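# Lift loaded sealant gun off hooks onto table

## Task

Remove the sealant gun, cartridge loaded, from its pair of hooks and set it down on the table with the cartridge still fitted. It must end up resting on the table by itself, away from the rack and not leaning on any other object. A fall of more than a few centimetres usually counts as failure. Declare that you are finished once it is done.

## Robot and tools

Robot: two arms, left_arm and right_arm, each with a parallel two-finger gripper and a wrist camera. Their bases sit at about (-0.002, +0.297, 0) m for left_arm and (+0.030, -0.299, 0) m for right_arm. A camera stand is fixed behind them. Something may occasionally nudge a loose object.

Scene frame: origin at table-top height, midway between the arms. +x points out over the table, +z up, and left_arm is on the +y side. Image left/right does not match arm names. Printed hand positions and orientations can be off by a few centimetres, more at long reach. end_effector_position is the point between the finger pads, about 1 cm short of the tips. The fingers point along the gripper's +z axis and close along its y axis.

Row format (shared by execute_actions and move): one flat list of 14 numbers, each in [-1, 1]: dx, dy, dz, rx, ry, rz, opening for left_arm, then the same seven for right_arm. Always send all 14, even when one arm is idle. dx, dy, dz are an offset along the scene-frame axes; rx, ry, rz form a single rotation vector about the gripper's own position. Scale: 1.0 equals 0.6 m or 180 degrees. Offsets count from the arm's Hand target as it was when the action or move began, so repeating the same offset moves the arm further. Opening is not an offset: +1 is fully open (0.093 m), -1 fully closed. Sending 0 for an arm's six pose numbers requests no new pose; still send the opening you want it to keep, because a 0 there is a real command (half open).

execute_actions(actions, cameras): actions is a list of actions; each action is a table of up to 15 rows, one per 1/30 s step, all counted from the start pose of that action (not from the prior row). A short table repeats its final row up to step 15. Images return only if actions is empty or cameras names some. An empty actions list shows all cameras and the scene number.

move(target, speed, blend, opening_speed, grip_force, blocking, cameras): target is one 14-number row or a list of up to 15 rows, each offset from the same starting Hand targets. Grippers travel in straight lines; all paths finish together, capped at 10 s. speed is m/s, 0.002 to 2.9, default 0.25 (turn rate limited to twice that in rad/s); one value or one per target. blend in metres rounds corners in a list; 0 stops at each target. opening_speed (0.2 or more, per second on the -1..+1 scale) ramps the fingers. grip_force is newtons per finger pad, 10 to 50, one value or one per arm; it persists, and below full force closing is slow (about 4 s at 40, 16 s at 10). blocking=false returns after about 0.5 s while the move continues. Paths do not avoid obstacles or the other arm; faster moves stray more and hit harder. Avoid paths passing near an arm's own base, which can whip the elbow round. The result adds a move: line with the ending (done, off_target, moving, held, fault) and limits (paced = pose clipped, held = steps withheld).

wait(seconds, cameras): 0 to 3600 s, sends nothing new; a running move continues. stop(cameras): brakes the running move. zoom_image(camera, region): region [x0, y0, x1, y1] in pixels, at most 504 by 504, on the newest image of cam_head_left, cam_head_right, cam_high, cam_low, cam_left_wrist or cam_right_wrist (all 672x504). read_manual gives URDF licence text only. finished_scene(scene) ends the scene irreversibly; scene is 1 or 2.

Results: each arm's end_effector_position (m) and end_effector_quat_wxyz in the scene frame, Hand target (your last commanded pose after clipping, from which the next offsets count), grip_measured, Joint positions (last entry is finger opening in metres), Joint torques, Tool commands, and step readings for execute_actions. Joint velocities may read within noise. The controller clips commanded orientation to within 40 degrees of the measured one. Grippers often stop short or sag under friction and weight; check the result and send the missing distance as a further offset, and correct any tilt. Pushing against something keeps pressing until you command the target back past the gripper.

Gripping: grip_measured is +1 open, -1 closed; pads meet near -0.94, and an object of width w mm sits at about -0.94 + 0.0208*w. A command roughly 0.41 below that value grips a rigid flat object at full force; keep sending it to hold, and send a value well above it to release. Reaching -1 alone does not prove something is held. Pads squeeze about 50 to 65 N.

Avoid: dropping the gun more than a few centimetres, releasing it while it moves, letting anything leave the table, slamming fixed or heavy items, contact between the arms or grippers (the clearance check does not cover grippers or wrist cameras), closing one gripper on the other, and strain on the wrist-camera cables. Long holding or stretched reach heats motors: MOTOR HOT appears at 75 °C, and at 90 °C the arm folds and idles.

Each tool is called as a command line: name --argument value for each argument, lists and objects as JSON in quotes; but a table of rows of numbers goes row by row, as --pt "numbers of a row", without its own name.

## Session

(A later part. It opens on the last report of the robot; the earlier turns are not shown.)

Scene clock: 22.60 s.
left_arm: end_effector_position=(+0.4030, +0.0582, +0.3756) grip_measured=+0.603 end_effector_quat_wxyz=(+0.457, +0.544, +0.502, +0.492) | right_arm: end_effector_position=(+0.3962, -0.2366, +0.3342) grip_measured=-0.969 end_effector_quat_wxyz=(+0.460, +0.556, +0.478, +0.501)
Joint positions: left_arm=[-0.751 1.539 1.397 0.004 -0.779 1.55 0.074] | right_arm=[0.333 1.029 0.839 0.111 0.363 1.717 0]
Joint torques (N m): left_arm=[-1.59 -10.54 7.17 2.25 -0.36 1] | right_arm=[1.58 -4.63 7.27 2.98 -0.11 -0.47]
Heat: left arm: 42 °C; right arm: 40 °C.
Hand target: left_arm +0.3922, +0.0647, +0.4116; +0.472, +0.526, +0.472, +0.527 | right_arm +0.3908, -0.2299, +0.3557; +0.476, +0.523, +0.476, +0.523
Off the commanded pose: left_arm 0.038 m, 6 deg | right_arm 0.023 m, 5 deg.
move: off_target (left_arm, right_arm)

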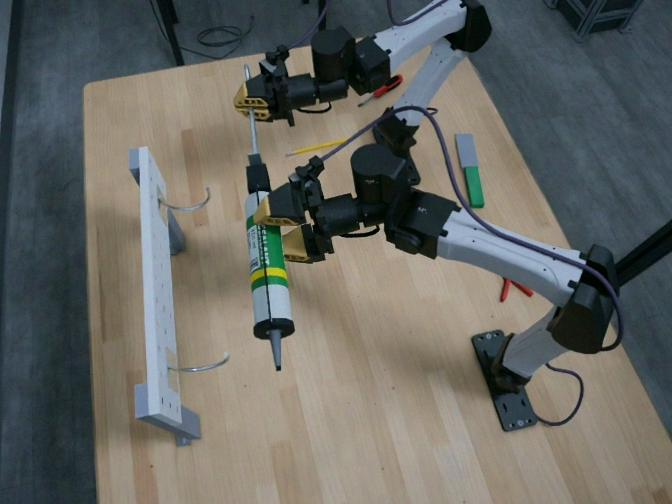

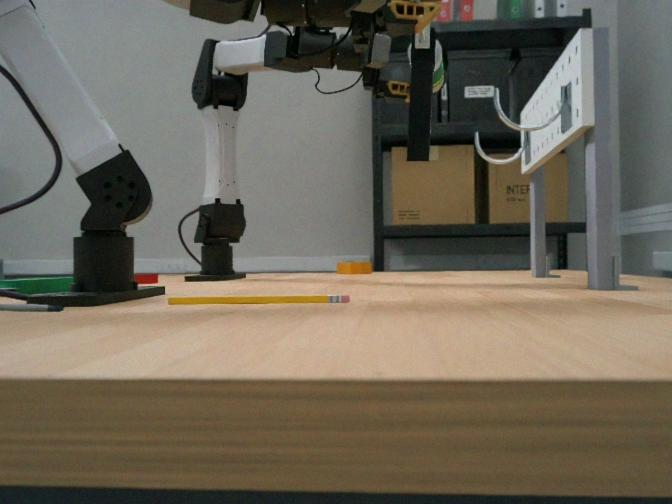

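move --pt "0 0 -0.18 -0.014 0.24 0.012 -0.25 0 0 -0.13 -0.014 0.24 0.012 -1" --pt "0 0 -0.4 -0.027 0.478 0.025 -0.25 0 0 -0.33 -0.027 0.478 0.025 -1" --speed 0.15 --blend '[0.03,0]' --cameras '["all"]'

zoom_image --camera "cam_low" --region '[280, 80, 520, 320]'

Scene clock: 28.70 s.
left_arm: end_effector_position=(+0.3903, +0.0608, +0.1557) grip_measured=+0.602 end_effector_quat_wxyz=(+0.055, +0.697, +0.715, +0.025) | right_arm: end_effector_position=(+0.3878, -0.2304, +0.1477) grip_measured=-0.969 end_effector_quat_wxyz=(+0.029, +0.709, +0.704, +0.012)
Joint positions: left_arm=[-0.514 2.27 2.356 -1.538 -0.025 0.996 0.074] | right_arm=[0.208 1.882 1.74 -1.378 0.036 1.785 0]
Joint torques (N m): left_arm=[0.25 -12.41 7.61 0.22 -0.1 0.34] | right_arm=[-0.9 -8.65 9.25 0.26 -0.13 -0.19]
Heat: left arm: 43 °C; right arm: 40 °C.
Hand target: left_arm +0.3922, +0.0648, +0.1716; +0.023, +0.708, +0.705, +0.024 | right_arm +0.3908, -0.2298, +0.1577; +0.024, +0.703, +0.711, +0.023
Off the commanded pose: left_arm 0.017 m, 4 deg | right_arm 0.010 m, 2 deg.
joint sent to its limit (left arm) — joint 4 (wrist pitch), lower limit. The joint targets are off in orientation, not in position.
move: off_target (left_arm)

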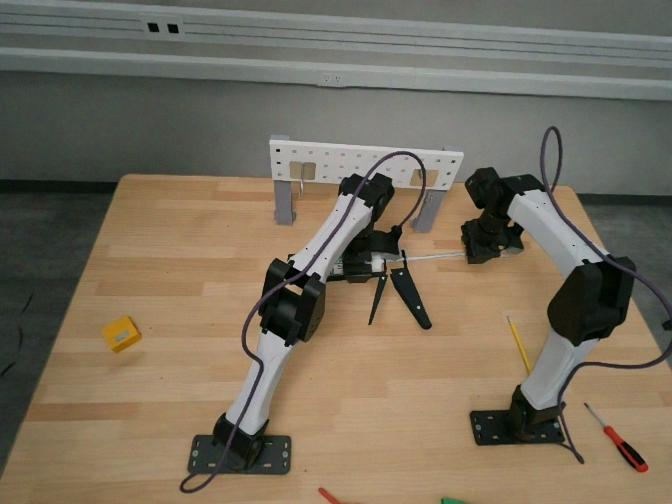

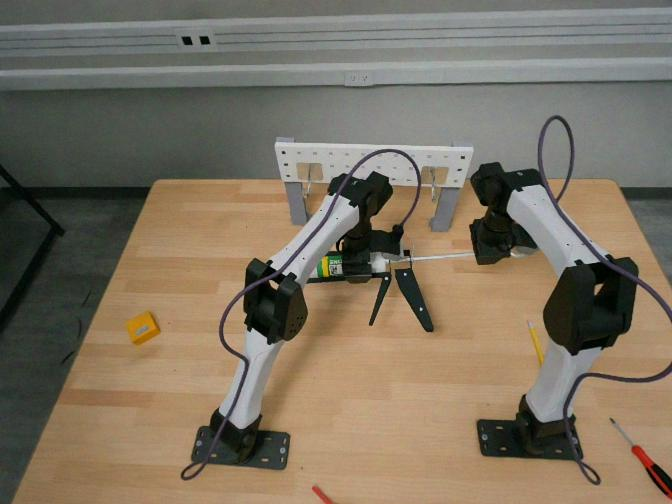

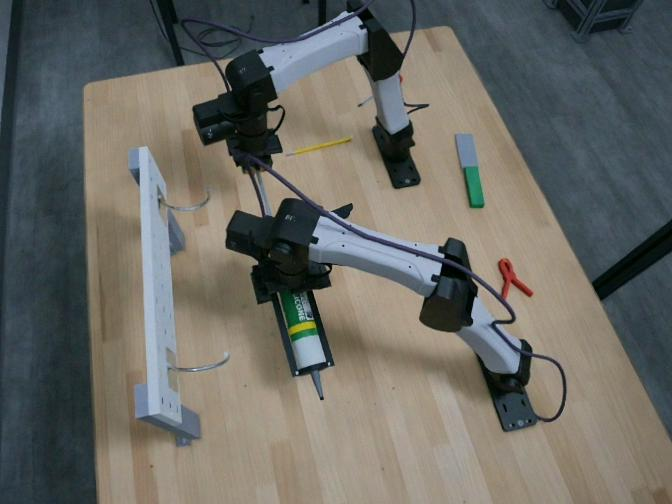

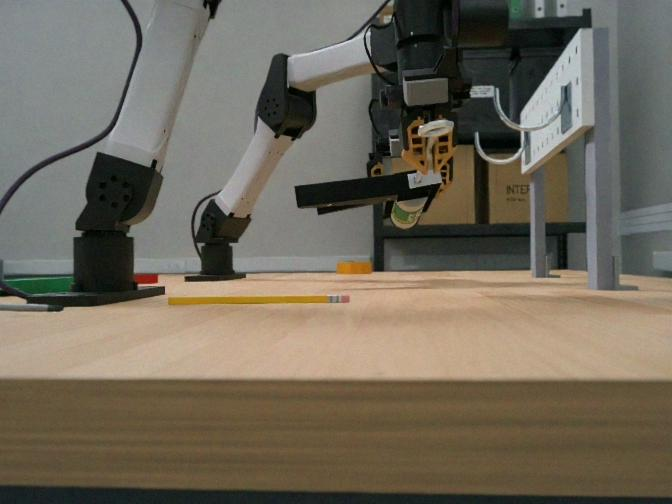

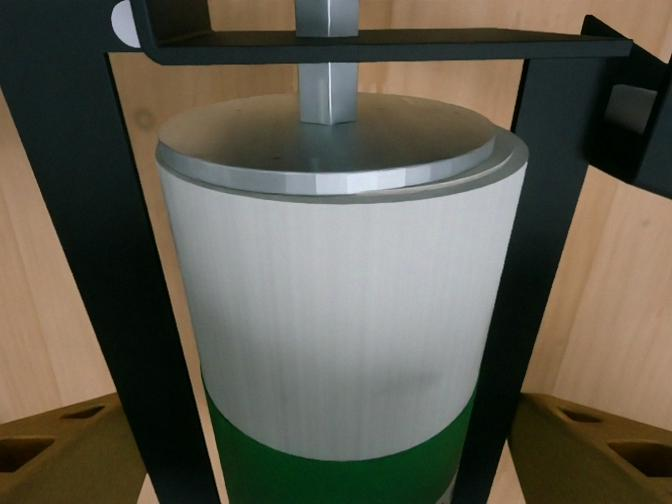

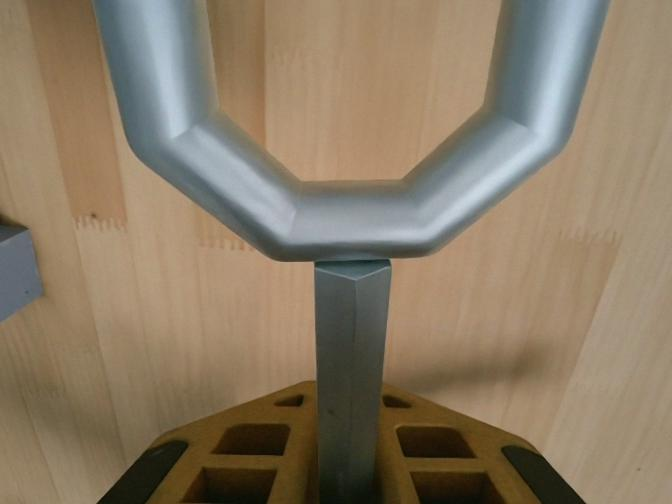

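Scaled by 2.100.

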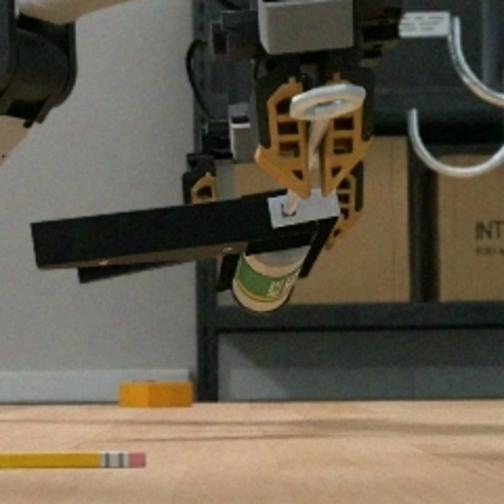

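move --target '[0,0,-0.17,0,0,0,-0.25,0,0,-0.17,0,0,0,-1]' --speed 0.12 --cameras '["cam_low"]'

zoom_image --camera "cam_low" --region '[280, 80, 520, 320]'

Scene clock: 30.53 s.
left_arm: end_effector_position=(+0.3904, +0.0582, +0.0639) grip_measured=+0.601 end_effector_quat_wxyz=(+0.024, +0.699, +0.714, +0.012) | right_arm: end_effector_position=(+0.3842, -0.2297, +0.0540) grip_measured=-0.969 end_effector_quat_wxyz=(+0.017, +0.709, +0.705, +0.008)
Joint positions: left_arm=[-0.514 2.292 2.028 -1.255 -0.012 0.999 0.074] | right_arm=[0.205 1.916 1.412 -1.034 0.02 1.781 0]
Joint torques (N m): left_arm=[0.23 -12.4 5.15 0.24 -0.2 0.3] | right_arm=[-0.73 -9.25 5.2 0.85 0.01 -0.18]
Heat: left arm: 43 °C; right arm: 40 °C.
Hand target: left_arm +0.3922, +0.0648, +0.0697; +0.024, +0.708, +0.705, +0.024 | right_arm +0.3908, -0.2298, +0.0557; +0.024, +0.703, +0.711, +0.023
Off the commanded pose: left_arm 0.009 m, 2 deg | right_arm 0.007 m, 2 deg.
move: done

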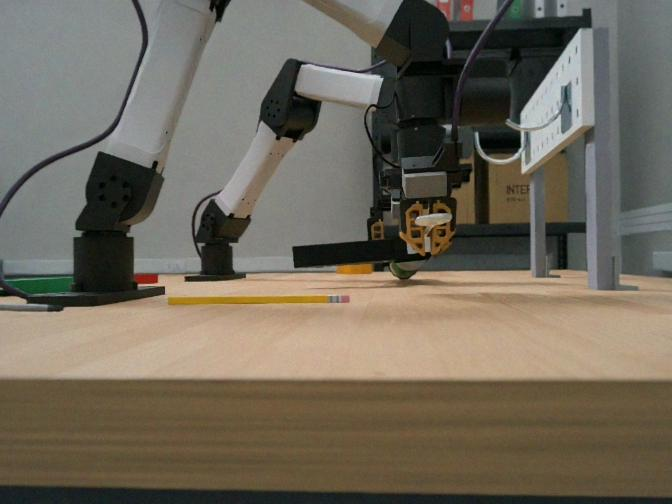

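Scaled by 2.100.

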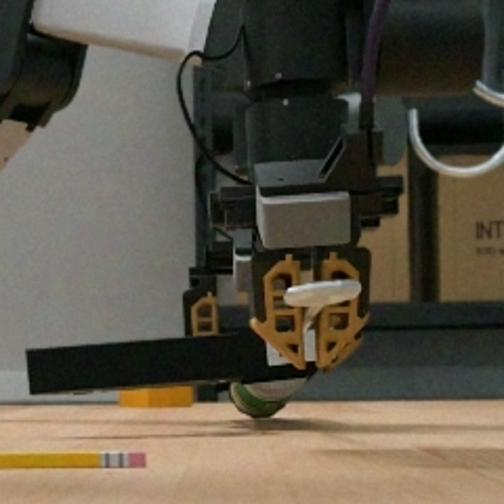

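move --target '[0,0,-0.025,0,0,0,-0.25,0,0,-0.05,0,0,0,-1]' --speed 0.07 --cameras '["cam_low","cam_left_wrist"]'

zoom_image --camera "cam_low" --region '[280, 120, 480, 320]'

Scene clock: 31.73 s.
left_arm: end_effector_position=(+0.3910, +0.0599, +0.0529) grip_measured=+0.601 end_effector_quat_wxyz=(+0.023, +0.700, +0.713, +0.017) | right_arm: end_effector_position=(+0.3845, -0.2294, +0.0257) grip_measured=-0.969 end_effector_quat_wxyz=(+0.013, +0.710, +0.704, +0.015)
Joint positions: left_arm=[-0.514 2.292 1.985 -1.211 -0.022 1.002 0.074] | right_arm=[0.198 1.945 1.334 -0.921 0.004 1.777 0]
Joint torques (N m): left_arm=[0.23 -12.1 4.31 0.36 -0.09 0.27] | right_arm=[0.1 -8.55 5.12 0.86 0.16 -0.08]
Heat: left arm: 43 °C; right arm: 41 °C.
Hand target: left_arm +0.3922, +0.0649, +0.0546; +0.023, +0.708, +0.705, +0.024 | right_arm +0.3908, -0.2298, +0.0256; +0.024, +0.703, +0.711, +0.023
Off the commanded pose: left_arm 0.005 m, 2 deg | right_arm 0.006 m, 2 deg.
move: done

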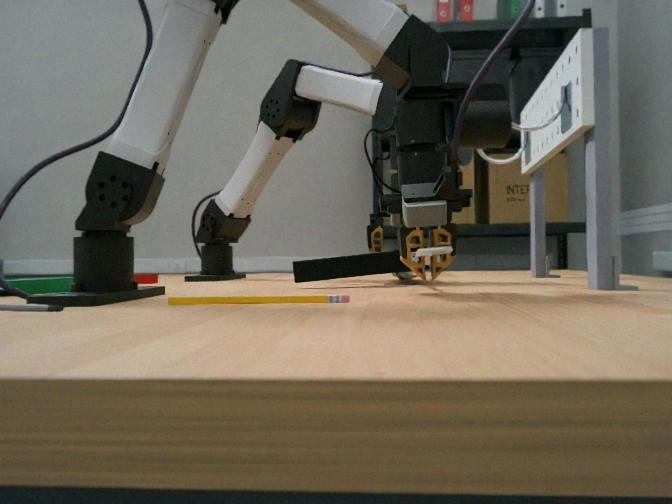

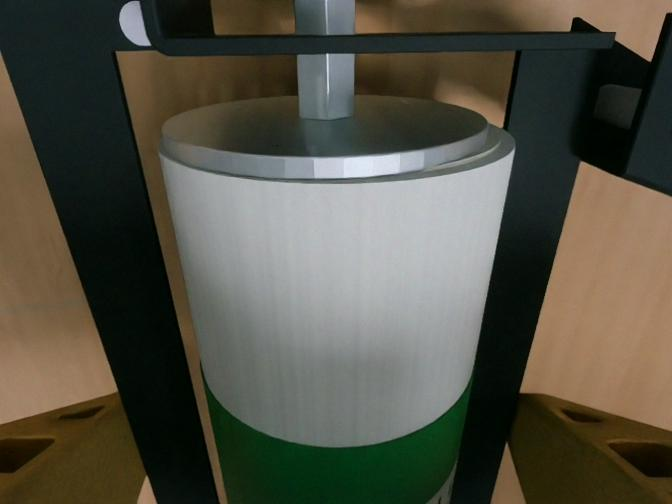

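Scaled by 2.520.

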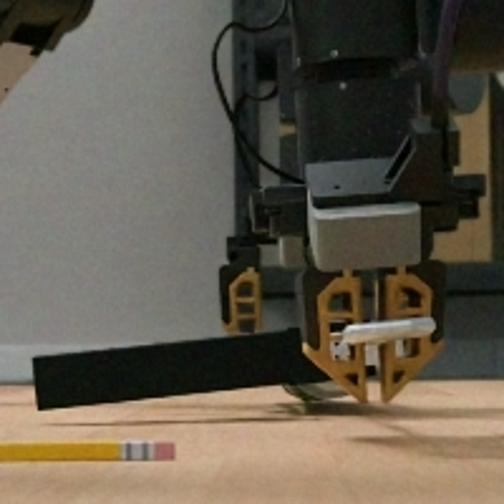

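move --target '[0,0,-0.045,0,0,0,-0.25,0,0,-0.018,0,0,0,-1]' --speed 0.07 --cameras '["cam_low"]'

zoom_image --camera "cam_low" --region '[280, 120, 480, 320]'

Scene clock: 32.83 s.
left_arm: end_effector_position=(+0.3902, +0.0580, +0.0472) grip_measured=+0.601 end_effector_quat_wxyz=(+0.034, +0.702, +0.711, +0.011) | right_arm: end_effector_position=(+0.3844, -0.2302, +0.0155) grip_measured=-0.969 end_effector_quat_wxyz=(+0.011, +0.711, +0.703, +0.013)
Joint positions: left_arm=[-0.513 2.274 1.931 -1.156 -0.006 1.01 0.074] | right_arm=[0.196 1.962 1.316 -0.889 0.004 1.777 0]
Joint torques (N m): left_arm=[0.09 -9.11 2.15 0.76 -0.26 0.19] | right_arm=[0.24 -9.01 4.64 0.94 0.19 -0.2]
Heat: left arm: 43 °C; right arm: 41 °C.
Hand target: left_arm +0.3923, +0.0648, +0.0276; +0.024, +0.708, +0.705, +0.024 | right_arm +0.3909, -0.2298, +0.0149; +0.024, +0.703, +0.711, +0.023
Off the commanded pose: left_arm 0.021 m, 2 deg | right_arm 0.006 m, 2 deg.
move: off_target (left_arm)

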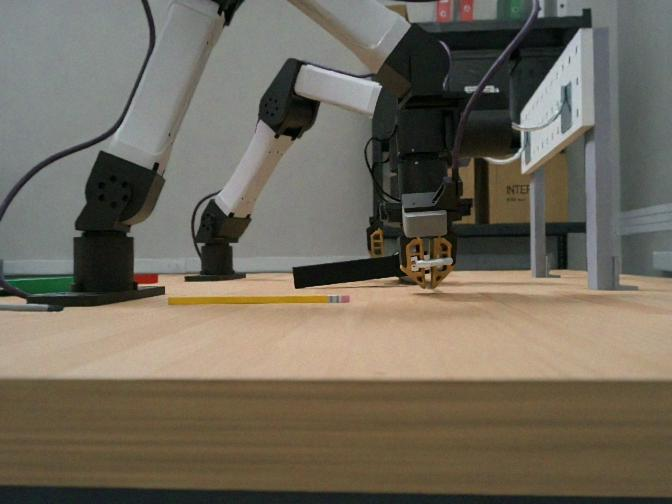

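Scaled by 2.520.

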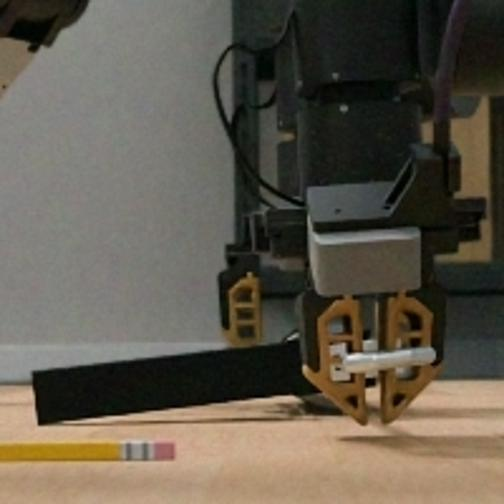

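move --target '[0,0,-0.005,0,-0.06,0,-0.25,0,0,0.0,0,-0.06,0,-1]' --speed 0.07 --cameras '["cam_low"]'

zoom_image --camera "cam_low" --region '[280, 120, 480, 320]'

Scene clock: 35.80 s.
left_arm: end_effector_position=(+0.3869, +0.0616, +0.0429) grip_measured=+0.601 end_effector_quat_wxyz=(+0.092, +0.690, +0.716, +0.047) | right_arm: end_effector_position=(+0.3925, -0.2271, +0.0138) grip_measured=-0.969 end_effector_quat_wxyz=(+0.077, +0.699, +0.705, +0.093)
Joint positions: left_arm=[-0.528 2.132 1.664 -0.904 -0.055 0.975 0.074] | right_arm=[0.209 1.836 1.104 -0.598 0.025 1.767 0]
Joint torques (N m): left_arm=[-2.03 -8.21 2.17 1.2 -0.89 0.27] | right_arm=[0.5 -9.09 3.99 1.08 0.42 0.1]
Heat: left arm: 43 °C; right arm: 42 °C.
Hand target: left_arm +0.3922, +0.0648, +0.0247; +0.090, +0.703, +0.700, +0.090 | right_arm +0.3909, -0.2299, +0.0150; +0.091, +0.698, +0.705, +0.089
Off the commanded pose: left_arm 0.019 m, 5 deg | right_arm 0.003 m, 2 deg.
move: off_target (left_arm)

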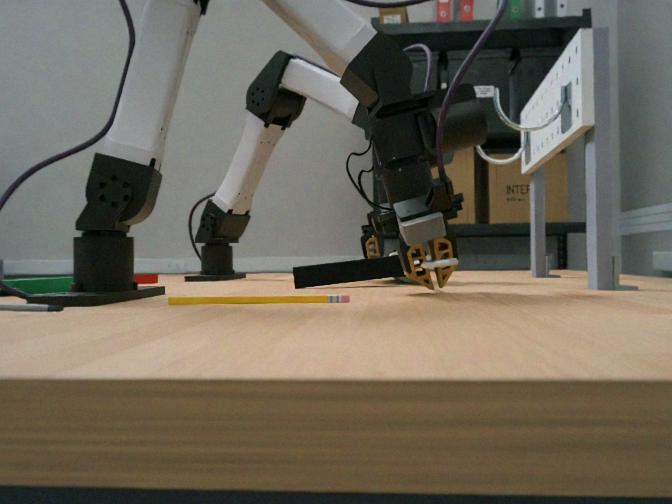

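Scaled by 2.520.

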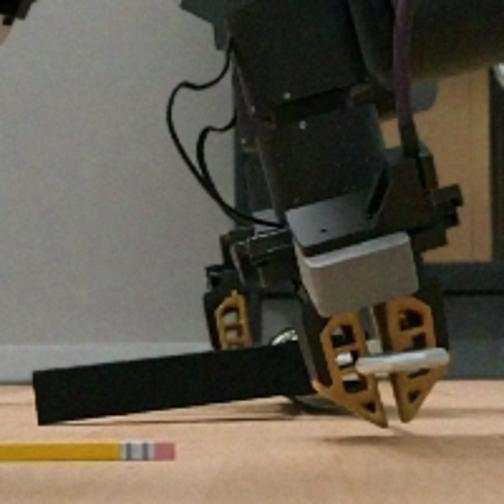

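move --pt "0 0 0 0 0 0 1 0 0 0 0 0 0 -0.6" --pt "0.0 0 0.25 0 0.0 0 1 0.0 0 0.25 0 0 0 -0.6" --speed 0.12 --opening_speed 0.6 --cameras '["cam_low","cam_head_right","cam_high"]'

zoom_image --camera "cam_low" --region '[280, 120, 480, 320]'

Scene clock: 40.83 s.
left_arm: end_effector_position=(+0.3886, +0.0679, +0.1683) grip_measured=+1.000 end_effector_quat_wxyz=(+0.083, +0.698, +0.706, +0.082) | right_arm: end_effector_position=(+0.3865, -0.2309, +0.1517) grip_measured=-0.603 end_effector_quat_wxyz=(+0.077, +0.700, +0.706, +0.079)
Joint positions: left_arm=[-0.541 2.138 2.174 -1.408 -0.126 0.994 0.093] | right_arm=[0.21 1.718 1.532 -1.168 0.042 1.767 0.016]
Joint torques (N m): left_arm=[-0.92 -9.2 8.17 0.49 -0.17 0.11] | right_arm=[0.44 -8.1 8.69 0.83 0.25 0.06]
Heat: left arm: 43 °C; right arm: 42 °C.
Hand target: left_arm +0.3923, +0.0648, +0.1746; +0.090, +0.703, +0.700, +0.090 | right_arm +0.3909, -0.2298, +0.1649; +0.091, +0.698, +0.705, +0.089
Off the commanded pose: left_arm 0.008 m, 2 deg | right_arm 0.014 m, 2 deg.
move: off_target (right_arm)
Images, in order (width x height): cam_head_right 672x504, cam_high 672x504, cam_low 672x504.

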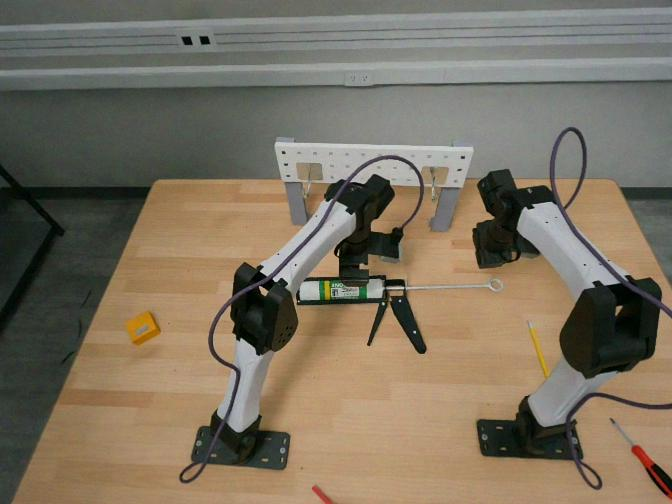

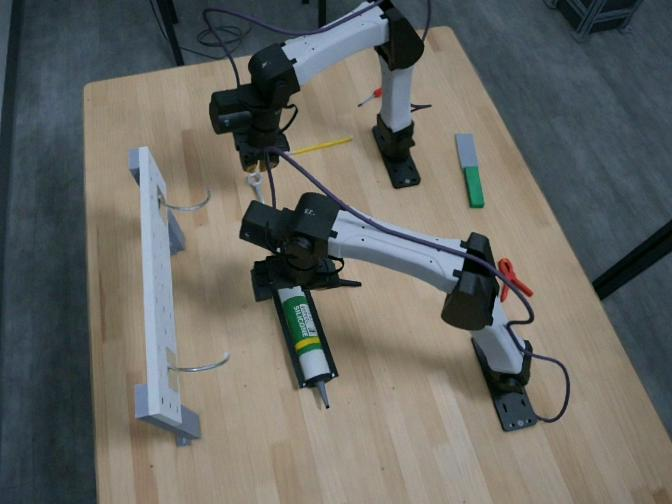

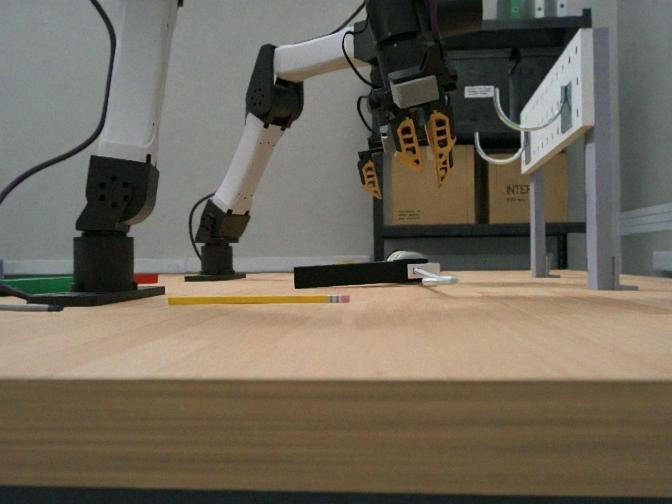

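Scaled by 2.520.

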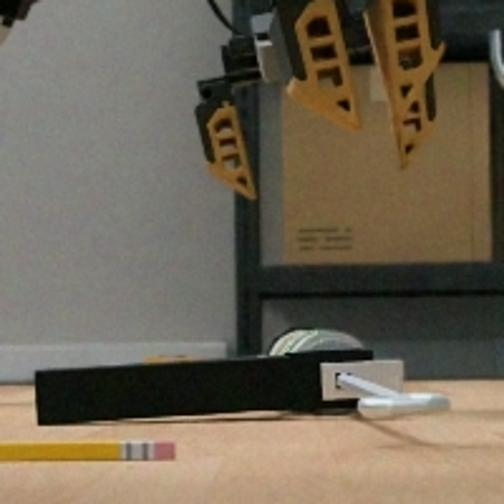

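finished_scene --scene 2

The scene is finished: the task was done.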